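# Unfold the black phone stand and set it upright

## Task

Open out the black phone stand, extend its arm fully, and leave it standing upright on its base.

## Robot and tools

Robot: two 6-joint arms, left_arm and right_arm, each with a parallel gripper. Joint order within an arm is always waist, shoulder, elbow, wrist pitch, wrist yaw, wrist roll, then the gripper. Stated joint ranges in rad: waist -2.618 to 3.054, shoulder 0.000 to 3.142, elbow 0.000 to 3.142, wrist pitch -1.571 to 1.571, wrist yaw -1.571 to 1.571, wrist roll -2.094 to 2.094. The true end of each joint may differ from these by up to 0.059 rad either way.

Frames: the scene frame has its origin at table-top height, halfway between the two nominal arm bases, with +z up, +x reaching out over the table, and left_arm on the +y side. Arm names do not match image left and right. Calibrated bases in the scene frame: left_arm at (-0.011, +0.243, 0) m, quat_wxyz (+1.000, 0, 0, +0.012); right_arm at (+0.019, -0.326, 0) m, quat_wxyz (+1.000, 0, 0, +0.009). Up is +z in both base frames. Each arm reports its hand pose, velocities and wrist-camera pose in its own base frame. Fixed cameras and the table use the scene frame. Gripper axes: fingers point along its +z and close along its y. end_effector_position is the point between the pads, roughly 1 cm short of the fingertips. Reported hand poses can be off by a few cm, more at long reach.

Row layout (used by both motion tools): one flat list of 14 numbers covering both arms, each in [-1, 1]. Numbers 1-6 are left_arm joint offsets, number 7 is left_arm opening, numbers 8-13 are right_arm joint offsets, number 14 is right_arm opening. Joint numbers are offsets, not poses, measured from the Joint targets held when the action or move begins (not from the previous row), and scaled so 1.0 equals 1.202 rad for the waist, 1.258 shoulder, 1.3 elbow, 2.073 wrist pitch, 2.022 wrist yaw and wrist roll. Sending the same offset again moves the joint further. A 0 keeps that joint at its current target. The opening number is absolute: +1 fully open, -1 closed; values in between aim grip_measured at that value. A 0 in the opening slot is a real command, so resend the current value to leave a gripper alone.

execute_actions(actions, cameras): actions is a list of actions; each action is a table of up to 15 rows, one per 1/30 s control step; a short table repeats its final row to fill 15 steps (0.5 s). An empty list only returns state and images. An action is rejected for both arms if it would drive a joint more than 0.059 rad beyond its stated range; if the first action fails this, or any action is malformed, the whole call is rejected. A joint asked past its real end stops there and the result may say "joint sent to its limit".

move(target, speed, blend, opening_speed, blocking, cameras): target is one row or a list of up to 15 rows; every row's offsets count from the same starting Joint targets. All joints travel together along paths lasting 0.5 to 10 s. speed (rad/s, 0.01 to 2, default 0.5) caps the joint with the longest way to go; give one value or one per target. blend (rad) rounds corners at intermediate targets; 0 stops at each. opening_speed (0.2 or more, scale units per second) ramps the gripper gradually. Later targets' gripper values are applied only after the arms come to rest there. Paths do not avoid obstacles or the other arm. blocking=false returns after about 0.5 s while the move continues. The result adds a "move:" line: done, off_target (resting more than 0.035 rad from target), moving, held or fault, plus limits=held and the worst joint error per arm.

wait(seconds 0 to 10): lets time pass while holding commands; ends early if a running move finishes. stop(): brakes a running move. zoom_image(camera, region [x0, y0, x1, y1] in pixels, at most 504 by 504): enlarges part of the latest image of cam_high, cam_low, cam_left_wrist or cam_right_wrist (all 896x504). finished_scene(scene): irreversible; call it only once the stand is unfolded and upright and stays so with no robot contact.

Result lines: end_effector_position (m) and end_effector_quat_wxyz; Joint positions (rad) and Joint velocities (rad/s), each arm's block ending with the pad gap in m (0.094 fully open), with "within noise" meaning effectively still; Joint targets, the base for your next offsets; Tool commands; grip_measured on the opening scale (reads slightly wide when empty, up to about 0.064 narrower than a firmly held hard part); joint torques in N m (joints 1-3 wrap at ±28); per-step joint positions after execute_actions; "joint command not followed" when the clearance check altered a step.

Motion limits: each joint target may lead its measured angle only by 0.202 (waist), 0.258 (shoulder), 0.3 (elbow), 0.573 (wrist pitch), 0.522 (yaw, roll) rad, and targets that would jump the hand over 200 mm are scaled back, so big changes take several actions. Tiny turns may not start. The scene keeps running while you think.

Avoid: dropping the stand, releasing it while it moves, slamming or pressing hard, hitting the arms together, and anything leaving the table. To end a push, command targets back beyond the measured positions. Close slowly on delicate parts. Watch heat: long loaded or stretched holds raise MOTOR HOT, then an OVER-TEMPERATURE FAULT folds that arm away for the rest of the scene. Brief outside tugs on held parts may occur.

Each tool is called after "Request:" by a JSON object that holds its "fn" and its "kwargs".

## Session

Request:
{"fn": "execute_actions", "kwargs": {"actions": []}}

Scene clock: 0.00 s.
left_arm: end_effector_position=(+0.1883, -0.2346, +0.3121) grip_measured=+1.000 end_effector_quat_wxyz=(+0.327, +0.519, +0.790, +0.016) | right_arm: end_effector_position=(+0.0270, -0.1833, +0.1096) grip_measured=+1.000 end_effector_quat_wxyz=(+0.187, +0.714, +0.651, -0.179)
Joint positions: left_arm=[-1.094 1.305 1.64 -1.317 -0.336 0.17 0.094] | right_arm=[-1.28 0.687 0.604 -0.987 0.156 0.343 0.094]
Joint velocities: within noise
Joint torques (N m): no reading
Motor temperatures (°C): left_arm=[24 25 32 25 24 24 23] | right_arm=[25 30 23 24 23 24 24]
Heat: left arm: 32 °C; right arm: 30 °C.
Joint targets: left_arm=[-1.094 1.295 1.655 -1.302 -0.342 0.167] | right_arm=[-1.280 0.680 0.611 -0.987 0.160 0.344]
Tool commands: left_gripper/opening=+1.0 right_gripper/opening=+1.0

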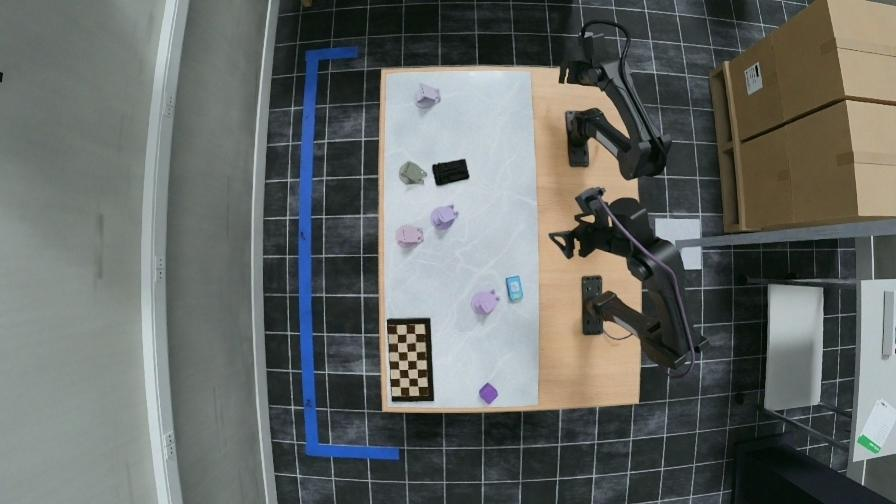

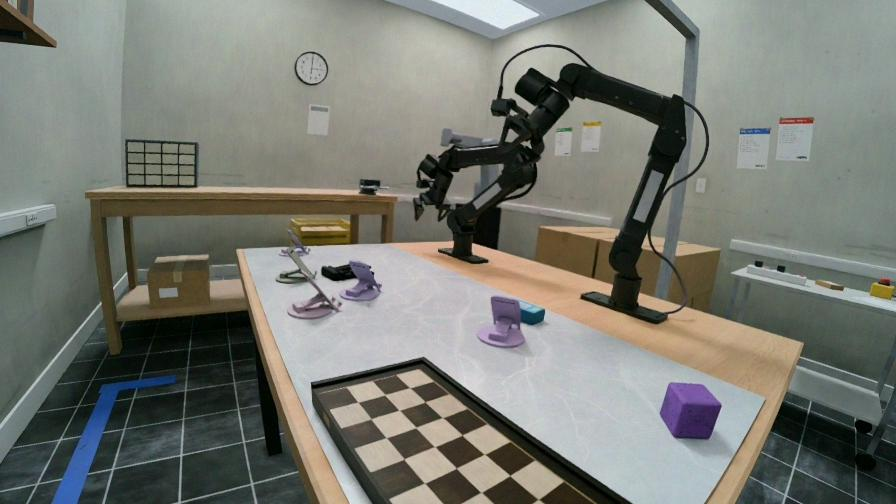

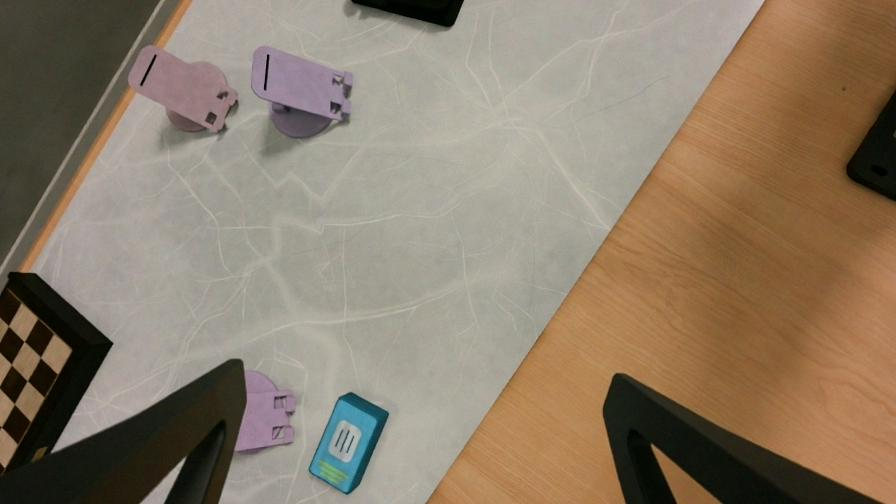

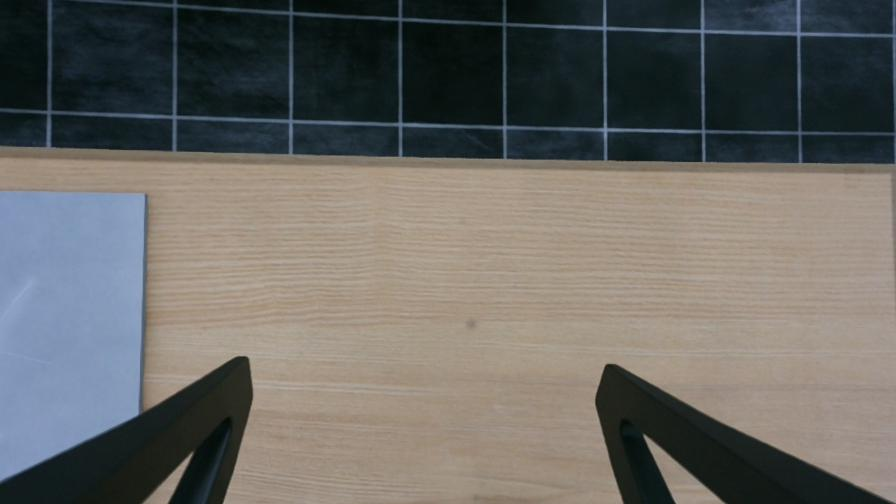

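Request:
{"fn": "zoom_image", "kwargs": {"camera": "cam_high", "region": [420, 140, 480, 200]}}

Request:
{"fn": "zoom_image", "kwargs": {"camera": "cam_low", "region": [270, 230, 390, 320]}}

Scaled by 8.400.

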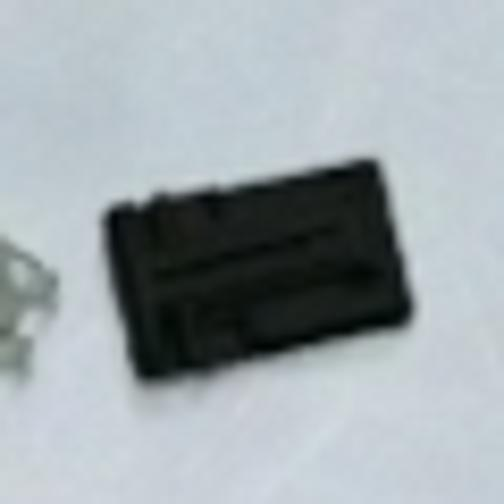

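Scaled by 4.200.

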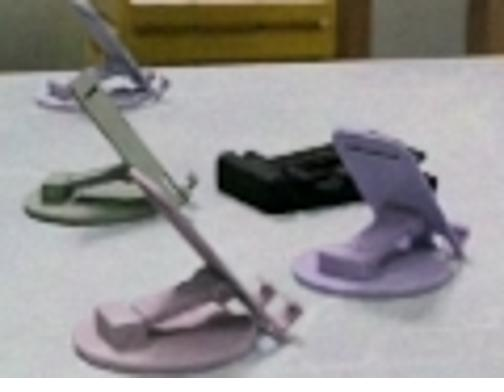

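Request:
{"fn": "move", "kwargs": {"target": [0,0,0,0,0,0,1,0.915,0.5723,0.6838,-0.0304,-0.0791,-0.1701,0.9], "speed": 1.0, "cameras": ["cam_low"]}}

Request:
{"fn": "move", "kwargs": {"target": [0,0,0,0,0,0,1,0.3436,0.1397,0.0522,-0.02,0,0,0.9], "speed": 0.8}}

Scene clock: 34.67 s.
left_arm: end_effector_position=(+0.1883, -0.2346, +0.3121) grip_measured=+1.000 end_effector_quat_wxyz=(+0.327, +0.519, +0.790, +0.016) | right_arm: end_effector_position=(+0.3504, -0.0643, +0.2529) grip_measured=+0.901 end_effector_quat_wxyz=(+0.300, +0.092, +0.949, -0.028)
Joint positions: left_arm=[-1.094 1.305 1.64 -1.317 -0.336 0.17 0.094] | right_arm=[-0.182 1.394 1.467 -1.032 0.004 0.009 0.089]
Joint velocities: within noise
Joint torques (N m): left_arm=[0.03 -4.64 6.84 1.16 -0.19 -0.02] | right_arm=[0.13 -5.45 8.35 1 -0.04 -0.08]
Motor temperatures (°C): left_arm=[24 26 33 29 24 24 23] | right_arm=[25 30 25 26 23 24 24]
Heat: left arm: 33 °C; right arm: 30 °C.
Joint targets: left_arm=[-1.094 1.295 1.655 -1.302 -0.342 0.167] | right_arm=[-0.180 1.400 1.500 -1.050 0.000 0.000]
move: done
Images, in order (width x height): cam_low 896x504.

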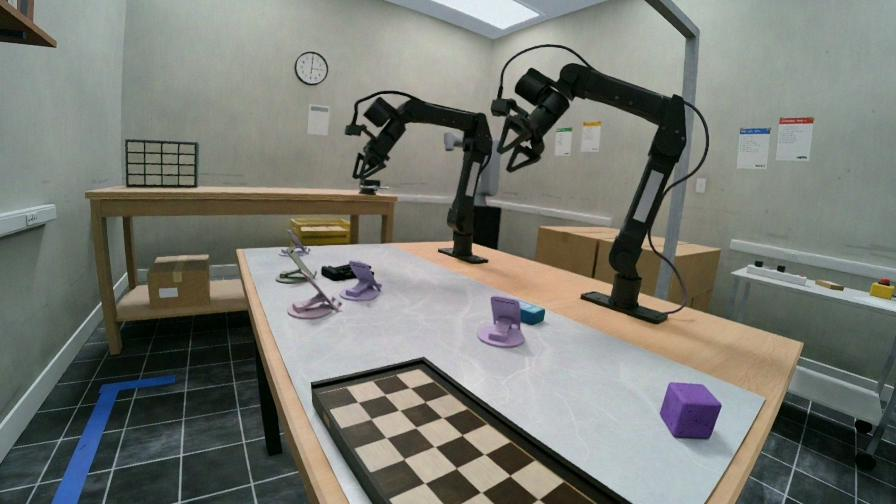

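Scene clock: 35.80 s.
left_arm: end_effector_position=(+0.1883, -0.2346, +0.3121) grip_measured=+1.000 end_effector_quat_wxyz=(+0.327, +0.519, +0.790, +0.016) | right_arm: end_effector_position=(+0.3669, +0.0886, +0.2125) grip_measured=+0.901 end_effector_quat_wxyz=(+0.229, -0.110, +0.967, +0.028)
Joint positions: left_arm=[-1.094 1.305 1.64 -1.317 -0.336 0.17 0.094] | right_arm=[0.234 1.568 1.536 -1.074 -0.002 0.007 0.089]
Joint velocities: within noise
Joint torques (N m): left_arm=[0.03 -4.6 6.83 1.17 -0.21 -0.01] | right_arm=[0.05 -7.24 8.17 0.76 0.06 -0.11]
Motor temperatures (°C): left_arm=[24 26 33 29 24 24 23] | right_arm=[25 30 26 26 23 24 24]
Heat: left arm: 33 °C; right arm: 30 °C.
Joint targets: left_arm=[-1.094 1.295 1.655 -1.302 -0.342 0.167] | right_arm=[0.233 1.576 1.568 -1.092 0.000 0.000]
move: done

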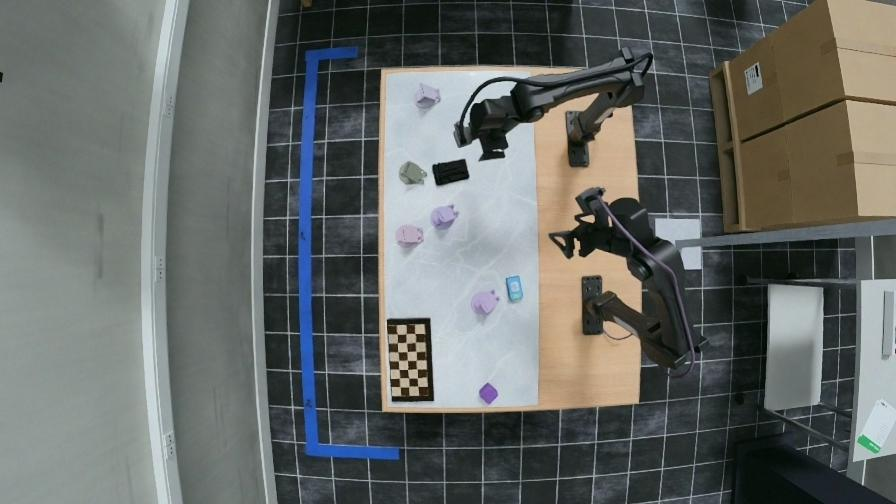

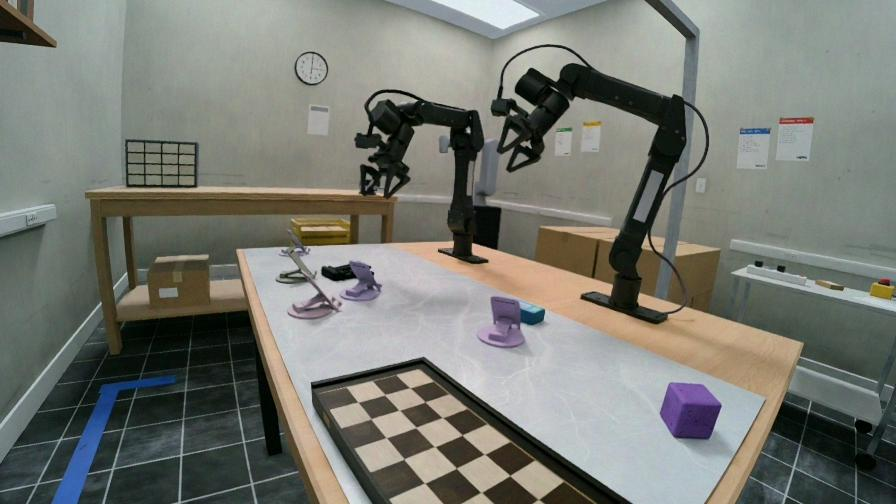

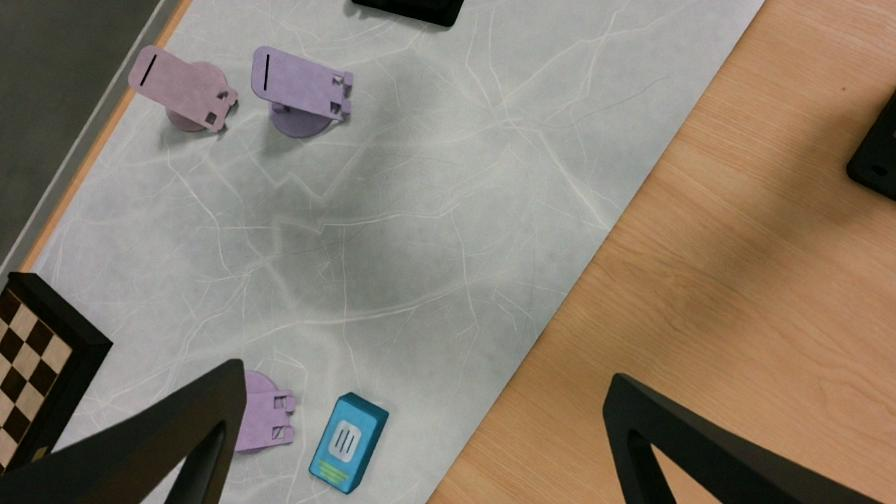

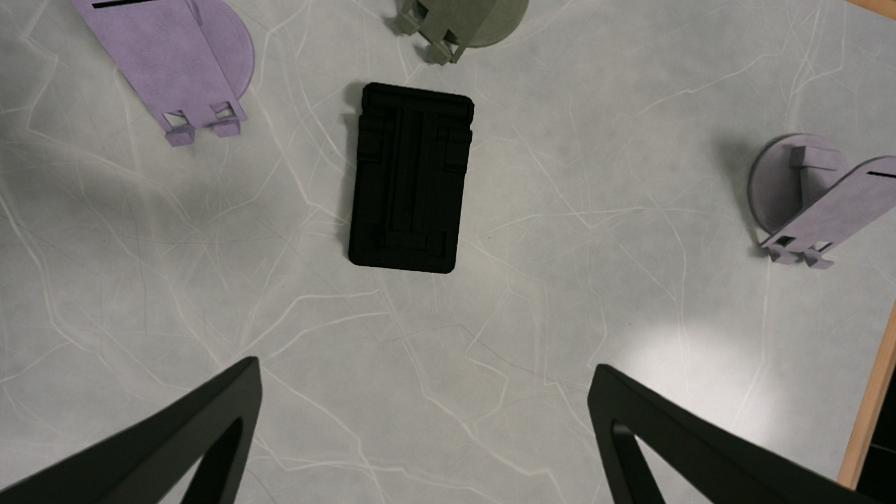

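Request:
{"fn": "zoom_image", "kwargs": {"camera": "cam_right_wrist", "region": [320, 60, 510, 290]}}

Scaled by 2.191.

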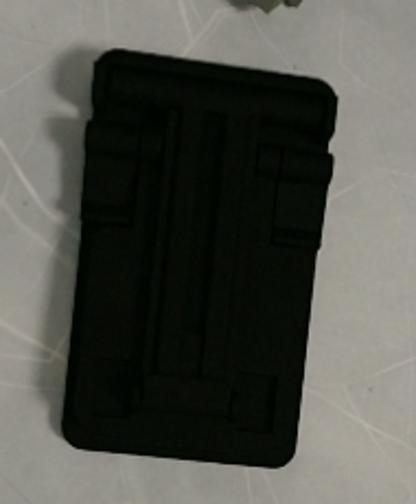

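Request:
{"fn": "move", "kwargs": {"target": [0.55,0,0,0,0,0,1,0.0308,0.4854,0.4502,-0.1566,0,0,1], "speed": 0.8}}

Request:
{"fn": "zoom_image", "kwargs": {"camera": "cam_right_wrist", "region": [200, 60, 620, 480]}}

Scene clock: 80.50 s.
left_arm: end_effector_position=(+0.2924, -0.0707, +0.3121) grip_measured=+1.000 end_effector_quat_wxyz=(+0.305, +0.236, +0.915, +0.121) | right_arm: end_effector_position=(+0.4315, +0.1169, +0.1368) grip_measured=+0.999 end_effector_quat_wxyz=(+0.059, -0.127, +0.990, +0.009)
Joint positions: left_arm=[-0.438 1.305 1.64 -1.317 -0.338 0.17 0.094] | right_arm=[0.262 2.175 2.124 -1.401 -0.002 0.007 0.094]
Joint velocities: within noise
Joint torques (N m): left_arm=[0.5 -4.6 6.8 1.16 -0.21 -0.02] | right_arm=[0.59 -12.57 7.57 0.29 0.03 -0.11]
Motor temperatures (°C): left_arm=[24 27 33 30 24 24 23] | right_arm=[25 31 27 26 23 24 24]
Heat: left arm: 33 °C; right arm: 31 °C.
Joint targets: left_arm=[-0.433 1.295 1.655 -1.302 -0.342 0.167] | right_arm=[0.270 2.187 2.153 -1.416 0.000 0.000]
move: done

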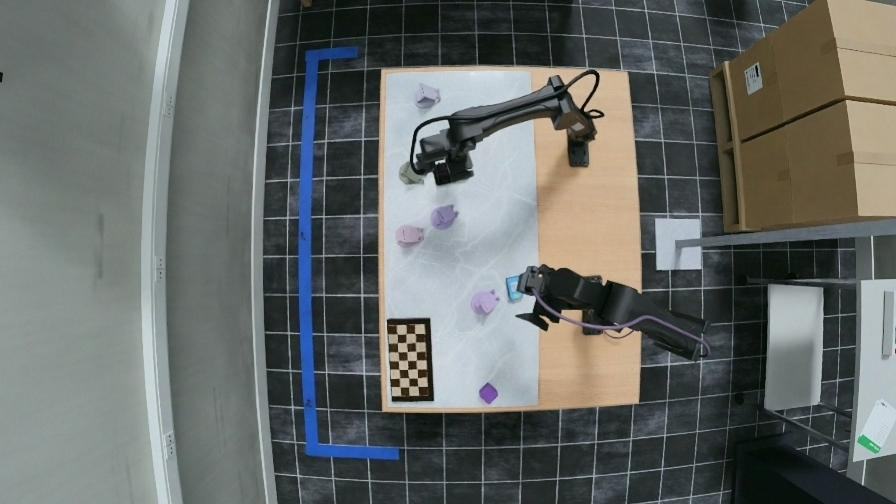

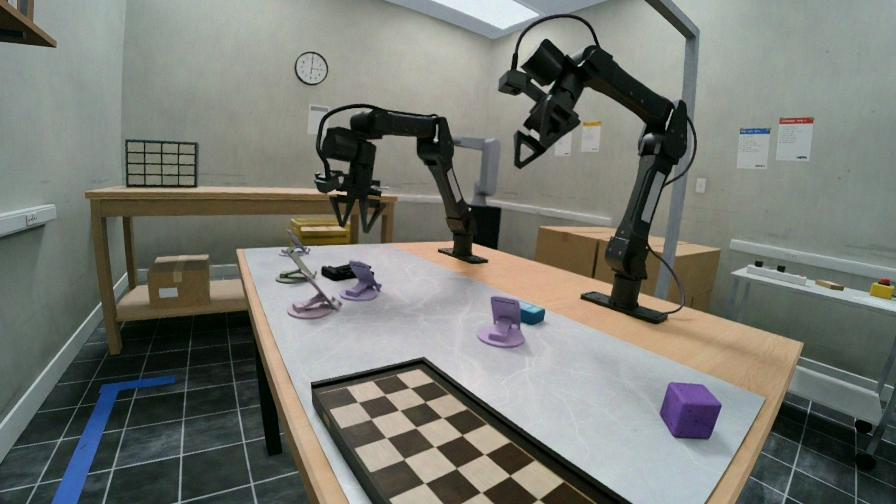

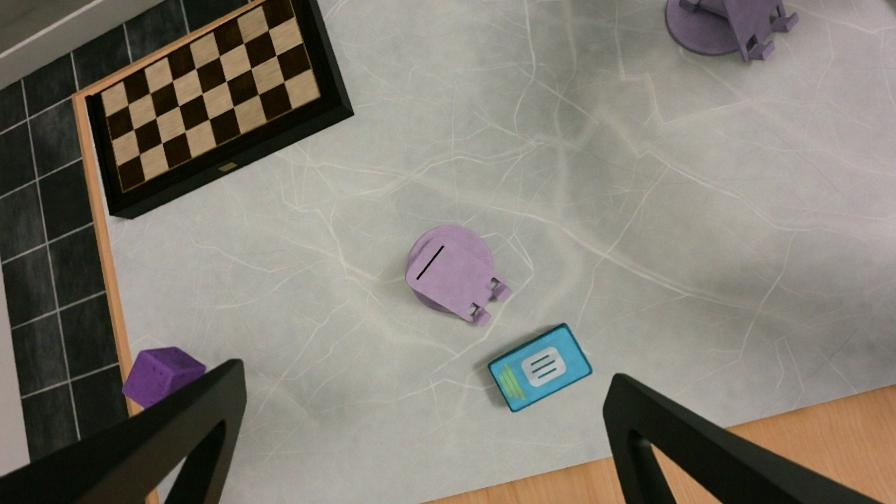

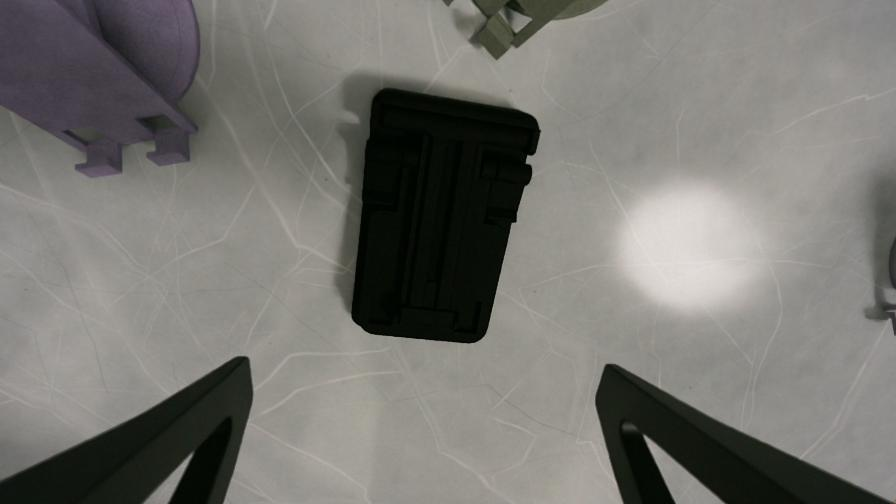

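Scaled by 1.200.

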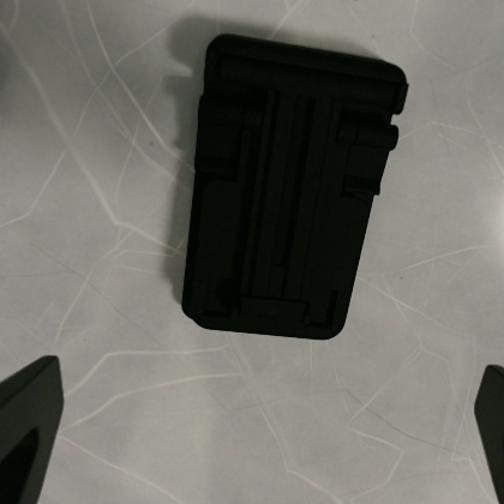

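Request:
{"fn": "move", "kwargs": {"target": [0,0,0,0,0,0,1,0,0,-0.1077,0.0728,0,0.0593,1], "speed": 0.4, "cameras": ["cam_right_wrist"]}}

Scene clock: 94.63 s.
left_arm: end_effector_position=(+0.2924, -0.0707, +0.3121) grip_measured=+1.000 end_effector_quat_wxyz=(+0.305, +0.236, +0.915, +0.121) | right_arm: end_effector_position=(+0.4393, +0.1190, +0.1134) grip_measured=+0.999 end_effector_quat_wxyz=(+0.068, -0.076, +0.995, +0.014)
Joint positions: left_arm=[-0.438 1.305 1.64 -1.317 -0.338 0.17 0.094] | right_arm=[0.262 2.175 2.028 -1.285 -0.002 0.11 0.094]
Joint velocities: within noise
Joint torques (N m): left_arm=[0.47 -4.55 6.86 1.16 -0.21 -0.02] | right_arm=[0.46 -12.6 4.37 0.64 0.09 0.08]
Motor temperatures (°C): left_arm=[24 27 33 30 24 24 23] | right_arm=[25 33 28 25 23 24 24]
Heat: left arm: 33 °C; right arm: 33 °C.
Joint targets: left_arm=[-0.433 1.295 1.655 -1.302 -0.342 0.167] | right_arm=[0.270 2.187 2.013 -1.265 0.000 0.120]
move: done
Images, in order (width x height): cam_right_wrist 896x504.

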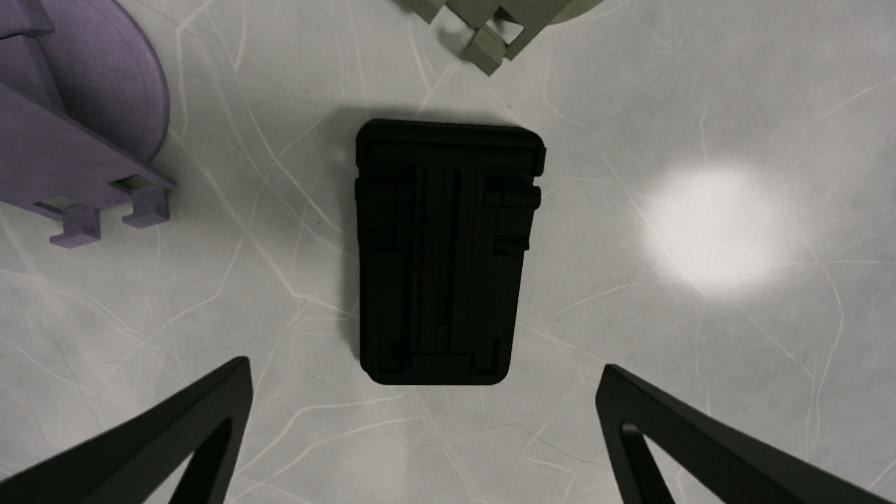

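Request:
{"fn": "move", "kwargs": {"target": [0,0,0,0,0,0,1,0,0.0382,-0.2269,0.1568,0,0.0099,1], "speed": 0.25}}

Request:
{"fn": "zoom_image", "kwargs": {"camera": "cam_low", "region": [290, 230, 420, 310]}}

Scene clock: 104.40 s.
left_arm: end_effector_position=(+0.2924, -0.0707, +0.3121) grip_measured=+1.000 end_effector_quat_wxyz=(+0.305, +0.236, +0.915, +0.121) | right_arm: end_effector_position=(+0.4410, +0.1202, +0.0266) grip_measured=+0.999 end_effector_quat_wxyz=(+0.068, -0.066, +0.995, +0.014)
Joint positions: left_arm=[-0.438 1.305 1.64 -1.317 -0.338 0.17 0.094] | right_arm=[0.264 2.21 1.739 -0.961 -0.001 0.132 0.094]
Joint velocities: within noise
Joint torques (N m): left_arm=[0.49 -4.57 6.91 1.18 -0.2 -0.01] | right_arm=[0.43 -11.74 3.75 0.57 0.04 0.07]
Motor temperatures (°C): left_arm=[24 27 34 30 24 24 23] | right_arm=[25 33 27 26 23 24 24]
Heat: left arm: 34 °C; right arm: 33 °C.
Joint targets: left_arm=[-0.433 1.295 1.655 -1.302 -0.342 0.167] | right_arm=[0.270 2.235 1.718 -0.940 0.000 0.139]
move: done

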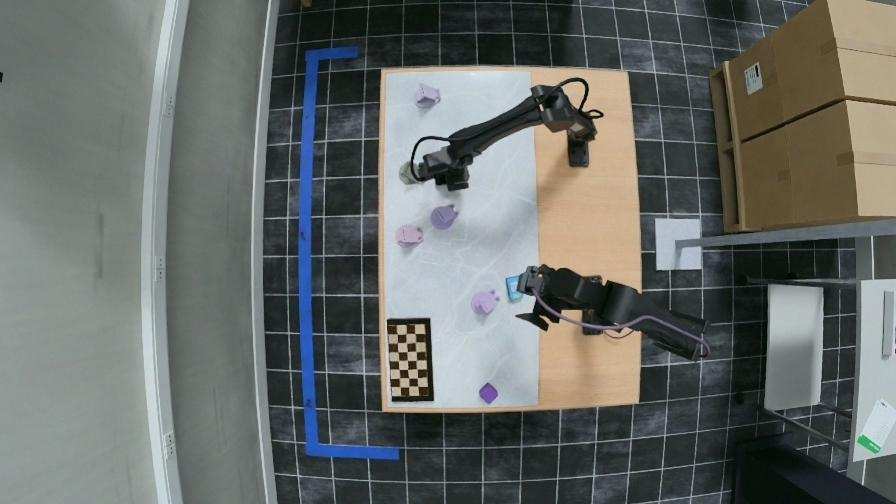

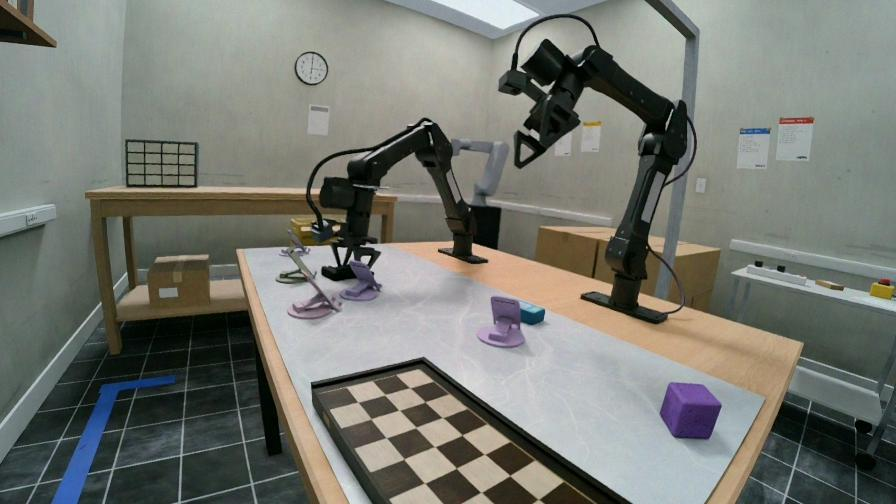

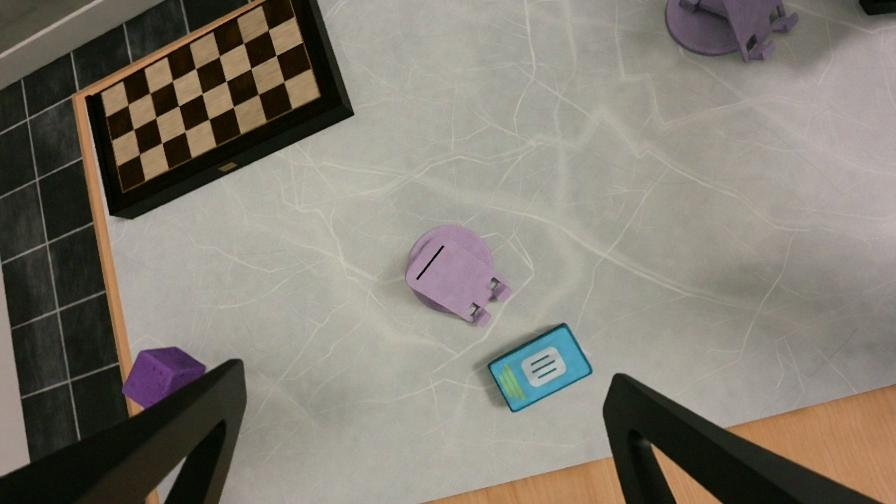

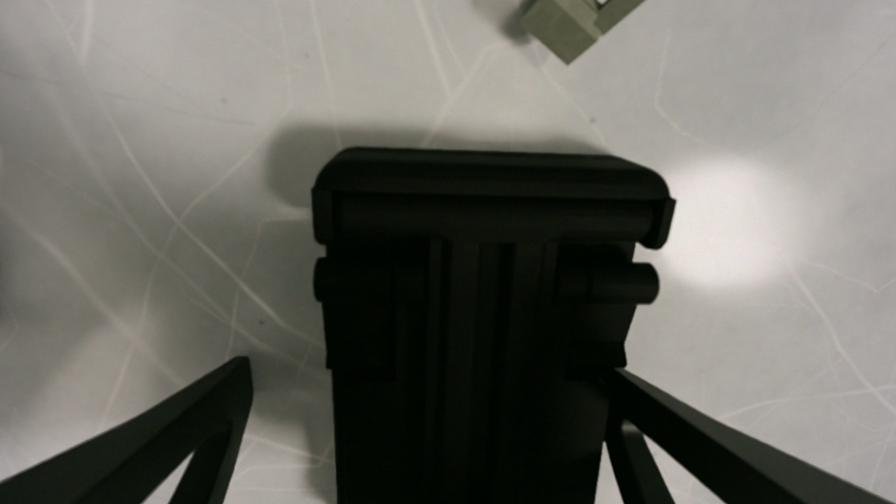

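Scaled by 3.877.

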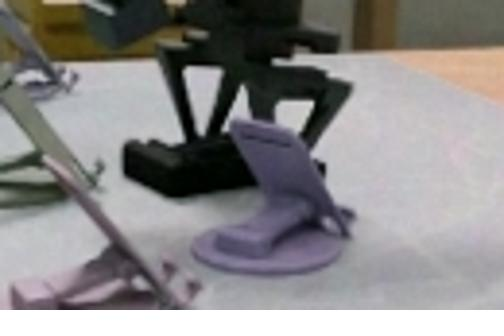

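Request:
{"fn": "move", "kwargs": {"target": [[0,0,0,0,0,0,1,-0.0225,0,0,0,0,0,1],[0,0,0,0,0,0,1,-0.0225,0.004,-0.022,0.008,0,0,1]], "speed": 0.15, "cameras": ["cam_right_wrist"]}}

Scene clock: 109.30 s.
left_arm: end_effector_position=(+0.2924, -0.0707, +0.3121) grip_measured=+1.000 end_effector_quat_wxyz=(+0.305, +0.236, +0.915, +0.121) | right_arm: end_effector_position=(+0.4420, +0.1170, +0.0251) grip_measured=+0.999 end_effector_quat_wxyz=(+0.068, -0.061, +0.996, +0.015)
Joint positions: left_arm=[-0.438 1.305 1.64 -1.317 -0.338 0.17 0.094] | right_arm=[0.256 2.21 1.732 -0.953 -0.002 0.133 0.094]
Joint velocities: within noise
Joint torques (N m): left_arm=[0.51 -4.57 6.8 1.17 -0.21 -0.03] | right_arm=[-1.25 -11.37 2.37 0.76 0.03 0.04]
Motor temperatures (°C): left_arm=[24 27 34 30 24 24 23] | right_arm=[25 34 27 26 23 24 24]
Heat: left arm: 34 °C; right arm: 34 °C.
Joint targets: left_arm=[-0.433 1.295 1.655 -1.302 -0.342 0.167] | right_arm=[0.243 2.240 1.690 -0.924 -0.001 0.140]
move: off_target (right_arm); right_arm: the elbow is farthest, 0.043 rad from its target
Images, in order (width x height): cam_right_wrist 896x504.

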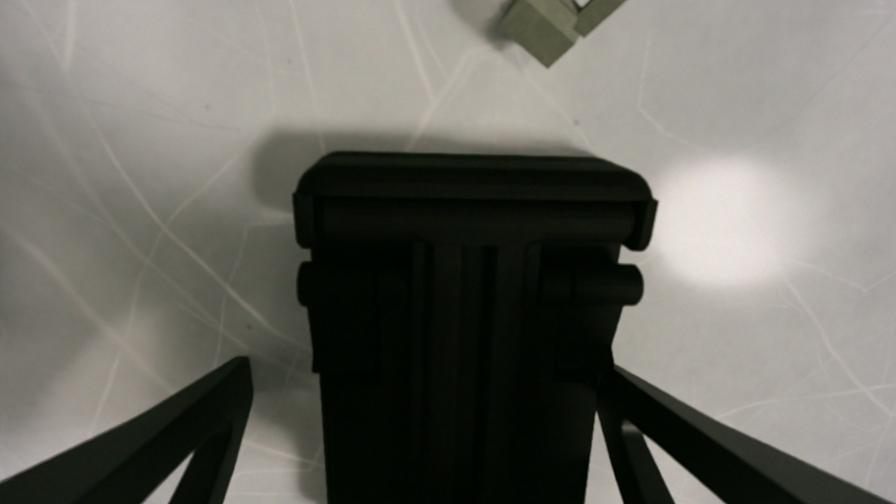

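Request:
{"fn": "move", "kwargs": {"target": [[0,0,0,0,0,0,1,0,-0.004,0.085,-0.037,0,0,1],[0,0,0,0,0,0,1,-0.02,-0.004,0.085,-0.037,0,0,1]], "speed": 0.2, "cameras": ["cam_right_wrist"]}}

Scene clock: 113.27 s.
left_arm: end_effector_position=(+0.2924, -0.0707, +0.3121) grip_measured=+1.000 end_effector_quat_wxyz=(+0.305, +0.236, +0.915, +0.121) | right_arm: end_effector_position=(+0.4499, +0.1030, +0.0346) grip_measured=+0.999 end_effector_quat_wxyz=(+0.072, -0.044, +0.996, +0.014)
Joint positions: left_arm=[-0.438 1.305 1.64 -1.317 -0.338 0.17 0.094] | right_arm=[0.222 2.212 1.773 -0.984 -0.002 0.134 0.094]
Joint velocities: within noise
Joint torques (N m): left_arm=[0.43 -4.63 6.83 1.18 -0.2 -0.03] | right_arm=[-0.44 -11.95 7.41 0.38 0.05 0.06]
Motor temperatures (°C): left_arm=[24 27 34 30 24 24 23] | right_arm=[25 35 27 26 23 24 24]
Heat: left arm: 34 °C; right arm: 35 °C.
Joint targets: left_arm=[-0.433 1.295 1.655 -1.302 -0.342 0.167] | right_arm=[0.219 2.235 1.800 -1.000 0.000 0.140]
move: done
Images, in order (width x height): cam_right_wrist 896x504.

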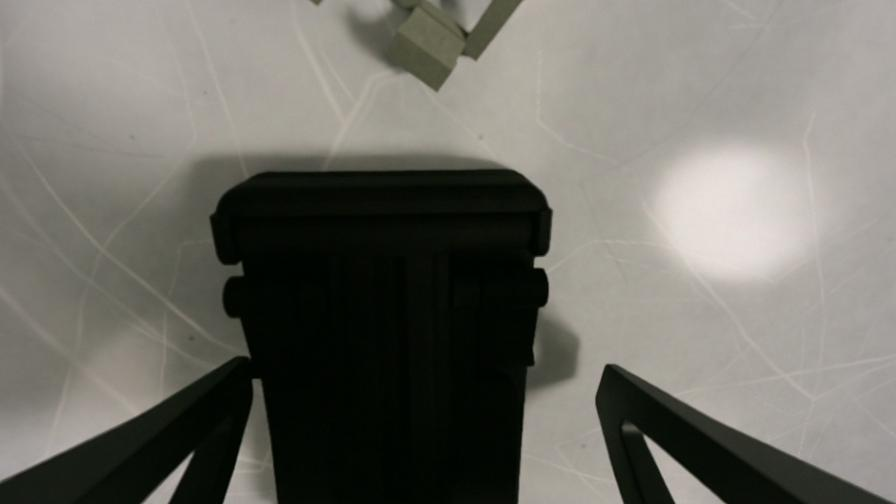

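Request:
{"fn": "move", "kwargs": {"target": [[0,0,0,0,0,0,1,0.02,0,0,0,0,0,1]], "speed": 0.2, "cameras": ["cam_right_wrist"]}}

Scene clock: 116.47 s.
left_arm: end_effector_position=(+0.2924, -0.0707, +0.3121) grip_measured=+1.000 end_effector_quat_wxyz=(+0.305, +0.236, +0.915, +0.121) | right_arm: end_effector_position=(+0.4482, +0.1089, +0.0345) grip_measured=+0.999 end_effector_quat_wxyz=(+0.071, -0.051, +0.996, +0.014)
Joint positions: left_arm=[-0.438 1.305 1.64 -1.317 -0.338 0.17 0.094] | right_arm=[0.235 2.212 1.773 -0.986 -0.002 0.134 0.094]
Joint velocities: within noise
Joint torques (N m): left_arm=[0.46 -4.66 6.84 1.17 -0.22 -0.01] | right_arm=[0.75 -11.97 7.2 0.35 -0.04 0.05]
Motor temperatures (°C): left_arm=[24 27 34 30 24 24 23] | right_arm=[25 35 27 25 23 24 24]
Heat: left arm: 34 °C; right arm: 35 °C.
Joint targets: left_arm=[-0.433 1.295 1.655 -1.302 -0.342 0.167] | right_arm=[0.243 2.235 1.800 -1.000 0.000 0.140]
move: done
Images, in order (width x height): cam_right_wrist 896x504.

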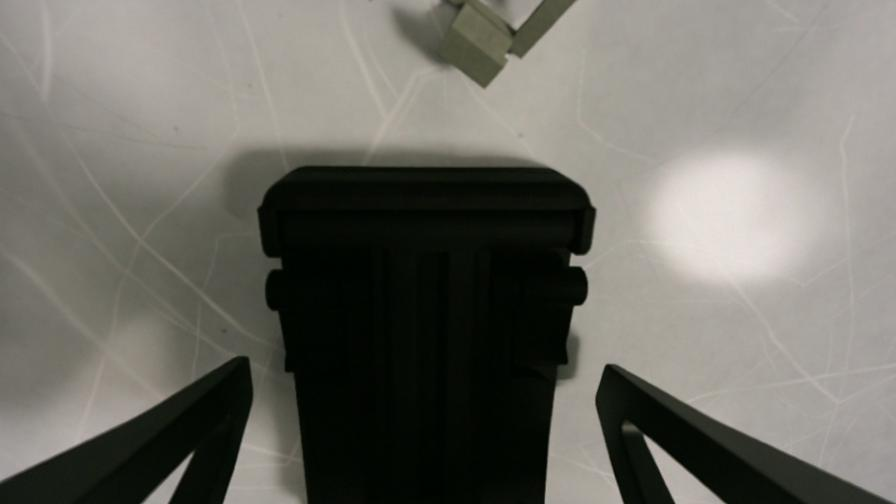

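Request:
{"fn": "move", "kwargs": {"target": [[0,0,0,0,0,0,1,0,0,-0.0923,0.0386,0,0,1],[0,0,0,0,0,0,1,0,0,-0.0923,0.0386,0,0,0.35]], "speed": 0.15, "opening_speed": 0.4}}

Request:
{"fn": "zoom_image", "kwargs": {"camera": "cam_low", "region": [290, 230, 420, 310]}}

Scene clock: 123.23 s.
left_arm: end_effector_position=(+0.2924, -0.0707, +0.3121) grip_measured=+1.000 end_effector_quat_wxyz=(+0.305, +0.236, +0.915, +0.121) | right_arm: end_effector_position=(+0.4440, +0.1085, +0.0249) grip_measured=+0.496 end_effector_quat_wxyz=(+0.071, -0.052, +0.996, +0.012)
Joint positions: left_arm=[-0.438 1.305 1.64 -1.317 -0.338 0.17 0.094] | right_arm=[0.239 2.206 1.724 -0.944 0.003 0.134 0.07]
Joint velocities: within noise
Joint torques (N m): left_arm=[0.54 -4.55 6.84 1.17 -0.19 -0.01] | right_arm=[0.38 -11.4 2.39 0.7 -0.02 0.01]
Motor temperatures (°C): left_arm=[24 27 34 30 24 24 23] | right_arm=[25 35 27 25 23 24 24]
Heat: left arm: 34 °C; right arm: 35 °C.
Joint targets: left_arm=[-0.433 1.295 1.655 -1.302 -0.342 0.167] | right_arm=[0.243 2.235 1.680 -0.920 -0.001 0.140]
move: off_target (right_arm); target 2's new numbers were sent with right_arm's elbow 0.044 rad from that target; right_arm: the elbow is farthest, 0.044 rad from its target

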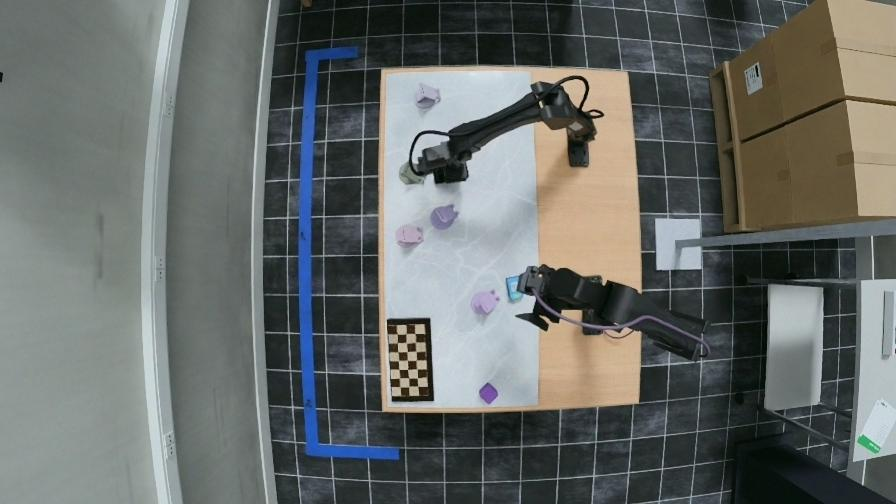

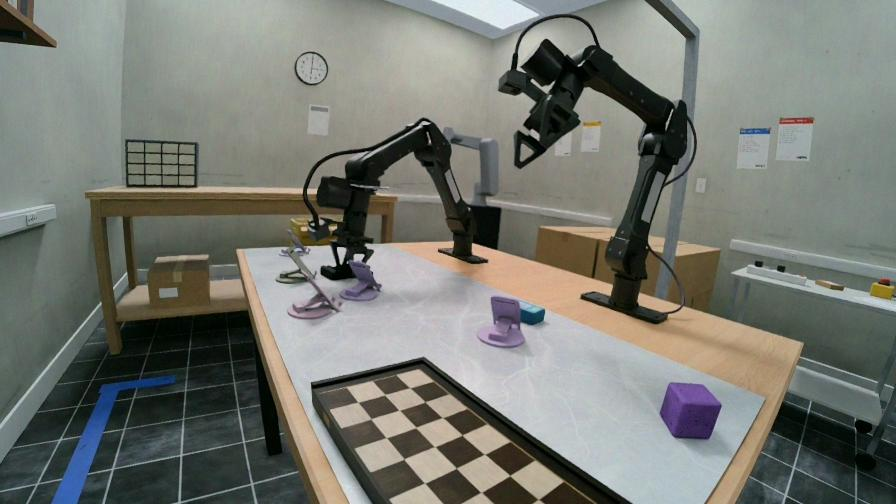

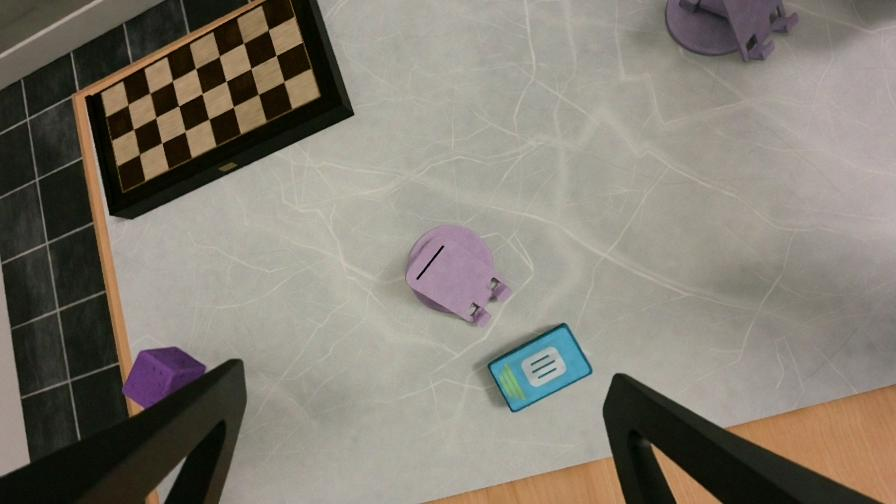

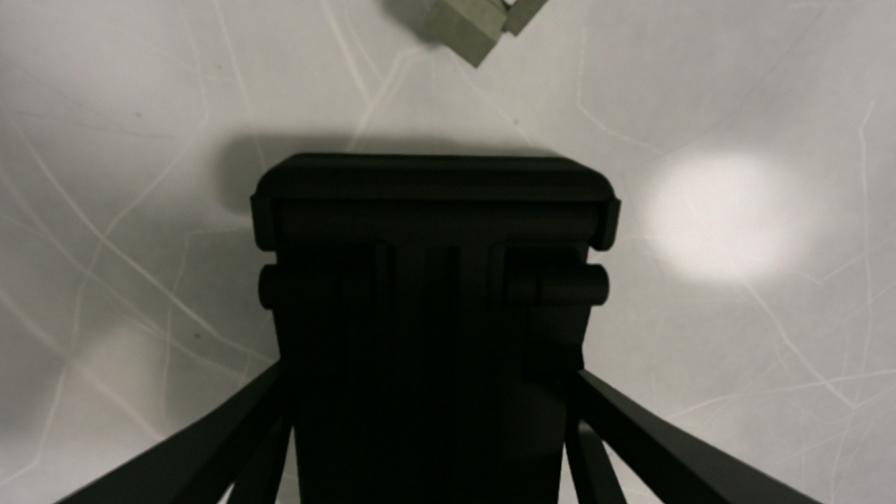

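Scaled by 3.877.

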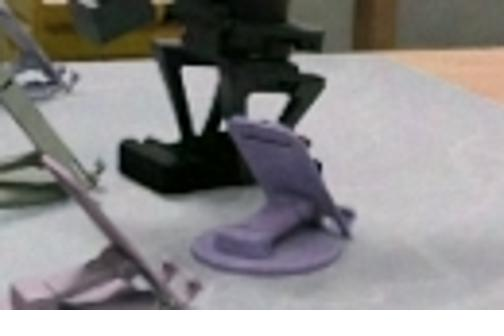

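Request:
{"fn": "move", "kwargs": {"target": [[0,0,0,0,0,0,1,0,-0.1335,0.33,-0.266,0,0,0.35],[0,0,0,0,0,0,1,0.5183,-0.1915,0.2462,-0.249,0,-0.0692,0.35]], "speed": 0.4, "blend": 0.05}}

Scene clock: 137.63 s.
left_arm: end_effector_position=(+0.2924, -0.0707, +0.3121) grip_measured=+1.000 end_effector_quat_wxyz=(+0.305, +0.236, +0.915, +0.121) | right_arm: end_effector_position=(+0.2632, +0.3140, +0.1635) grip_measured=+0.495 end_effector_quat_wxyz=(+0.047, -0.417, +0.908, +0.023)
Joint positions: left_arm=[-0.438 1.305 1.64 -1.317 -0.338 0.17 0.094] | right_arm=[0.87 2.033 2.015 -1.448 -0.002 0.01 0.07]
Joint velocities: within noise
Joint torques (N m): left_arm=[0.49 -4.56 6.86 1.18 -0.2 -0.02] | right_arm=[-0.5 -15.75 4.41 0.5 0.03 -0.1]
Motor temperatures (°C): left_arm=[24 27 34 31 24 24 23] | right_arm=[25 37 27 26 23 24 25]
Heat: left arm: 34 °C; right arm: 37 °C.
Joint targets: left_arm=[-0.433 1.295 1.655 -1.302 -0.342 0.167] | right_arm=[0.866 1.994 2.000 -1.437 0.000 0.000]
move: off_target (right_arm); right_arm: the shoulder is farthest, 0.039 rad from its target

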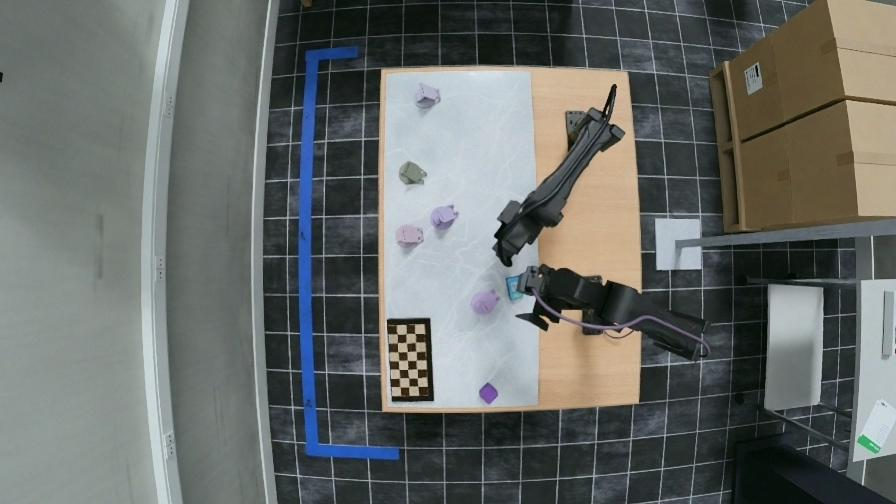

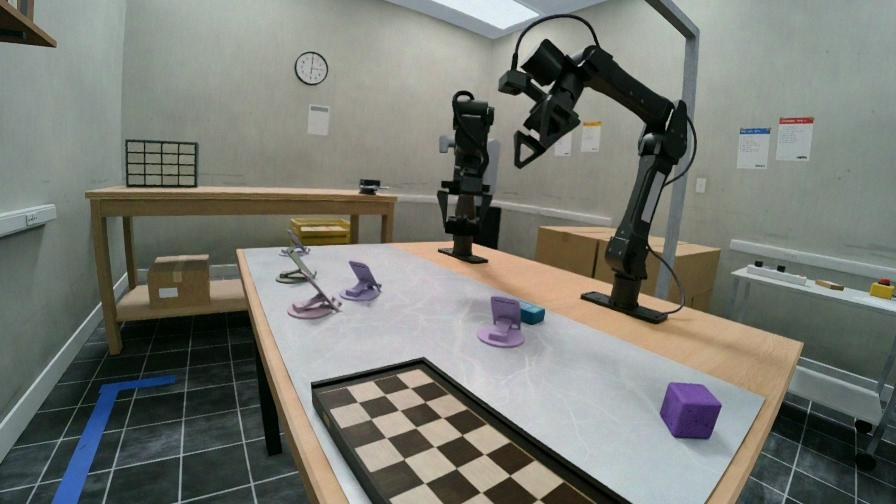

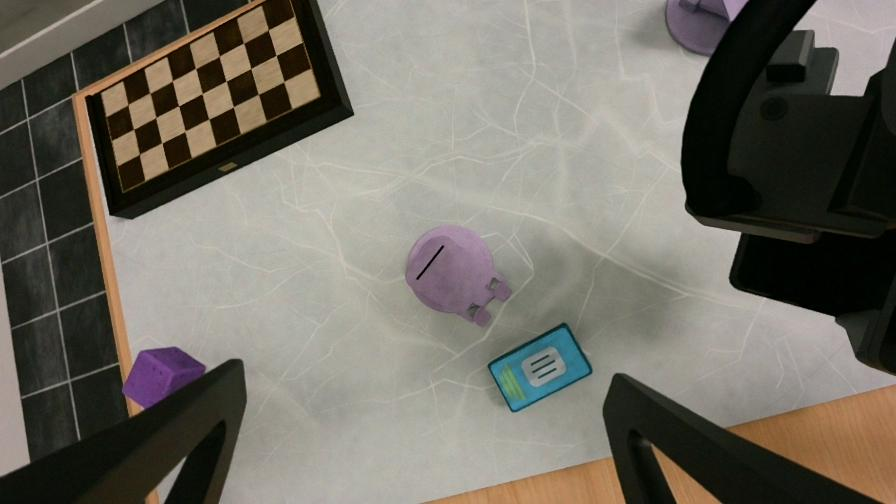

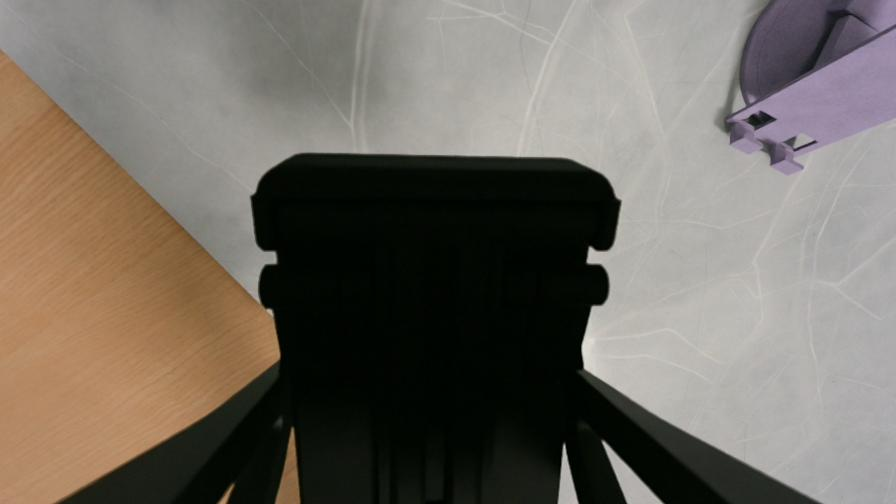

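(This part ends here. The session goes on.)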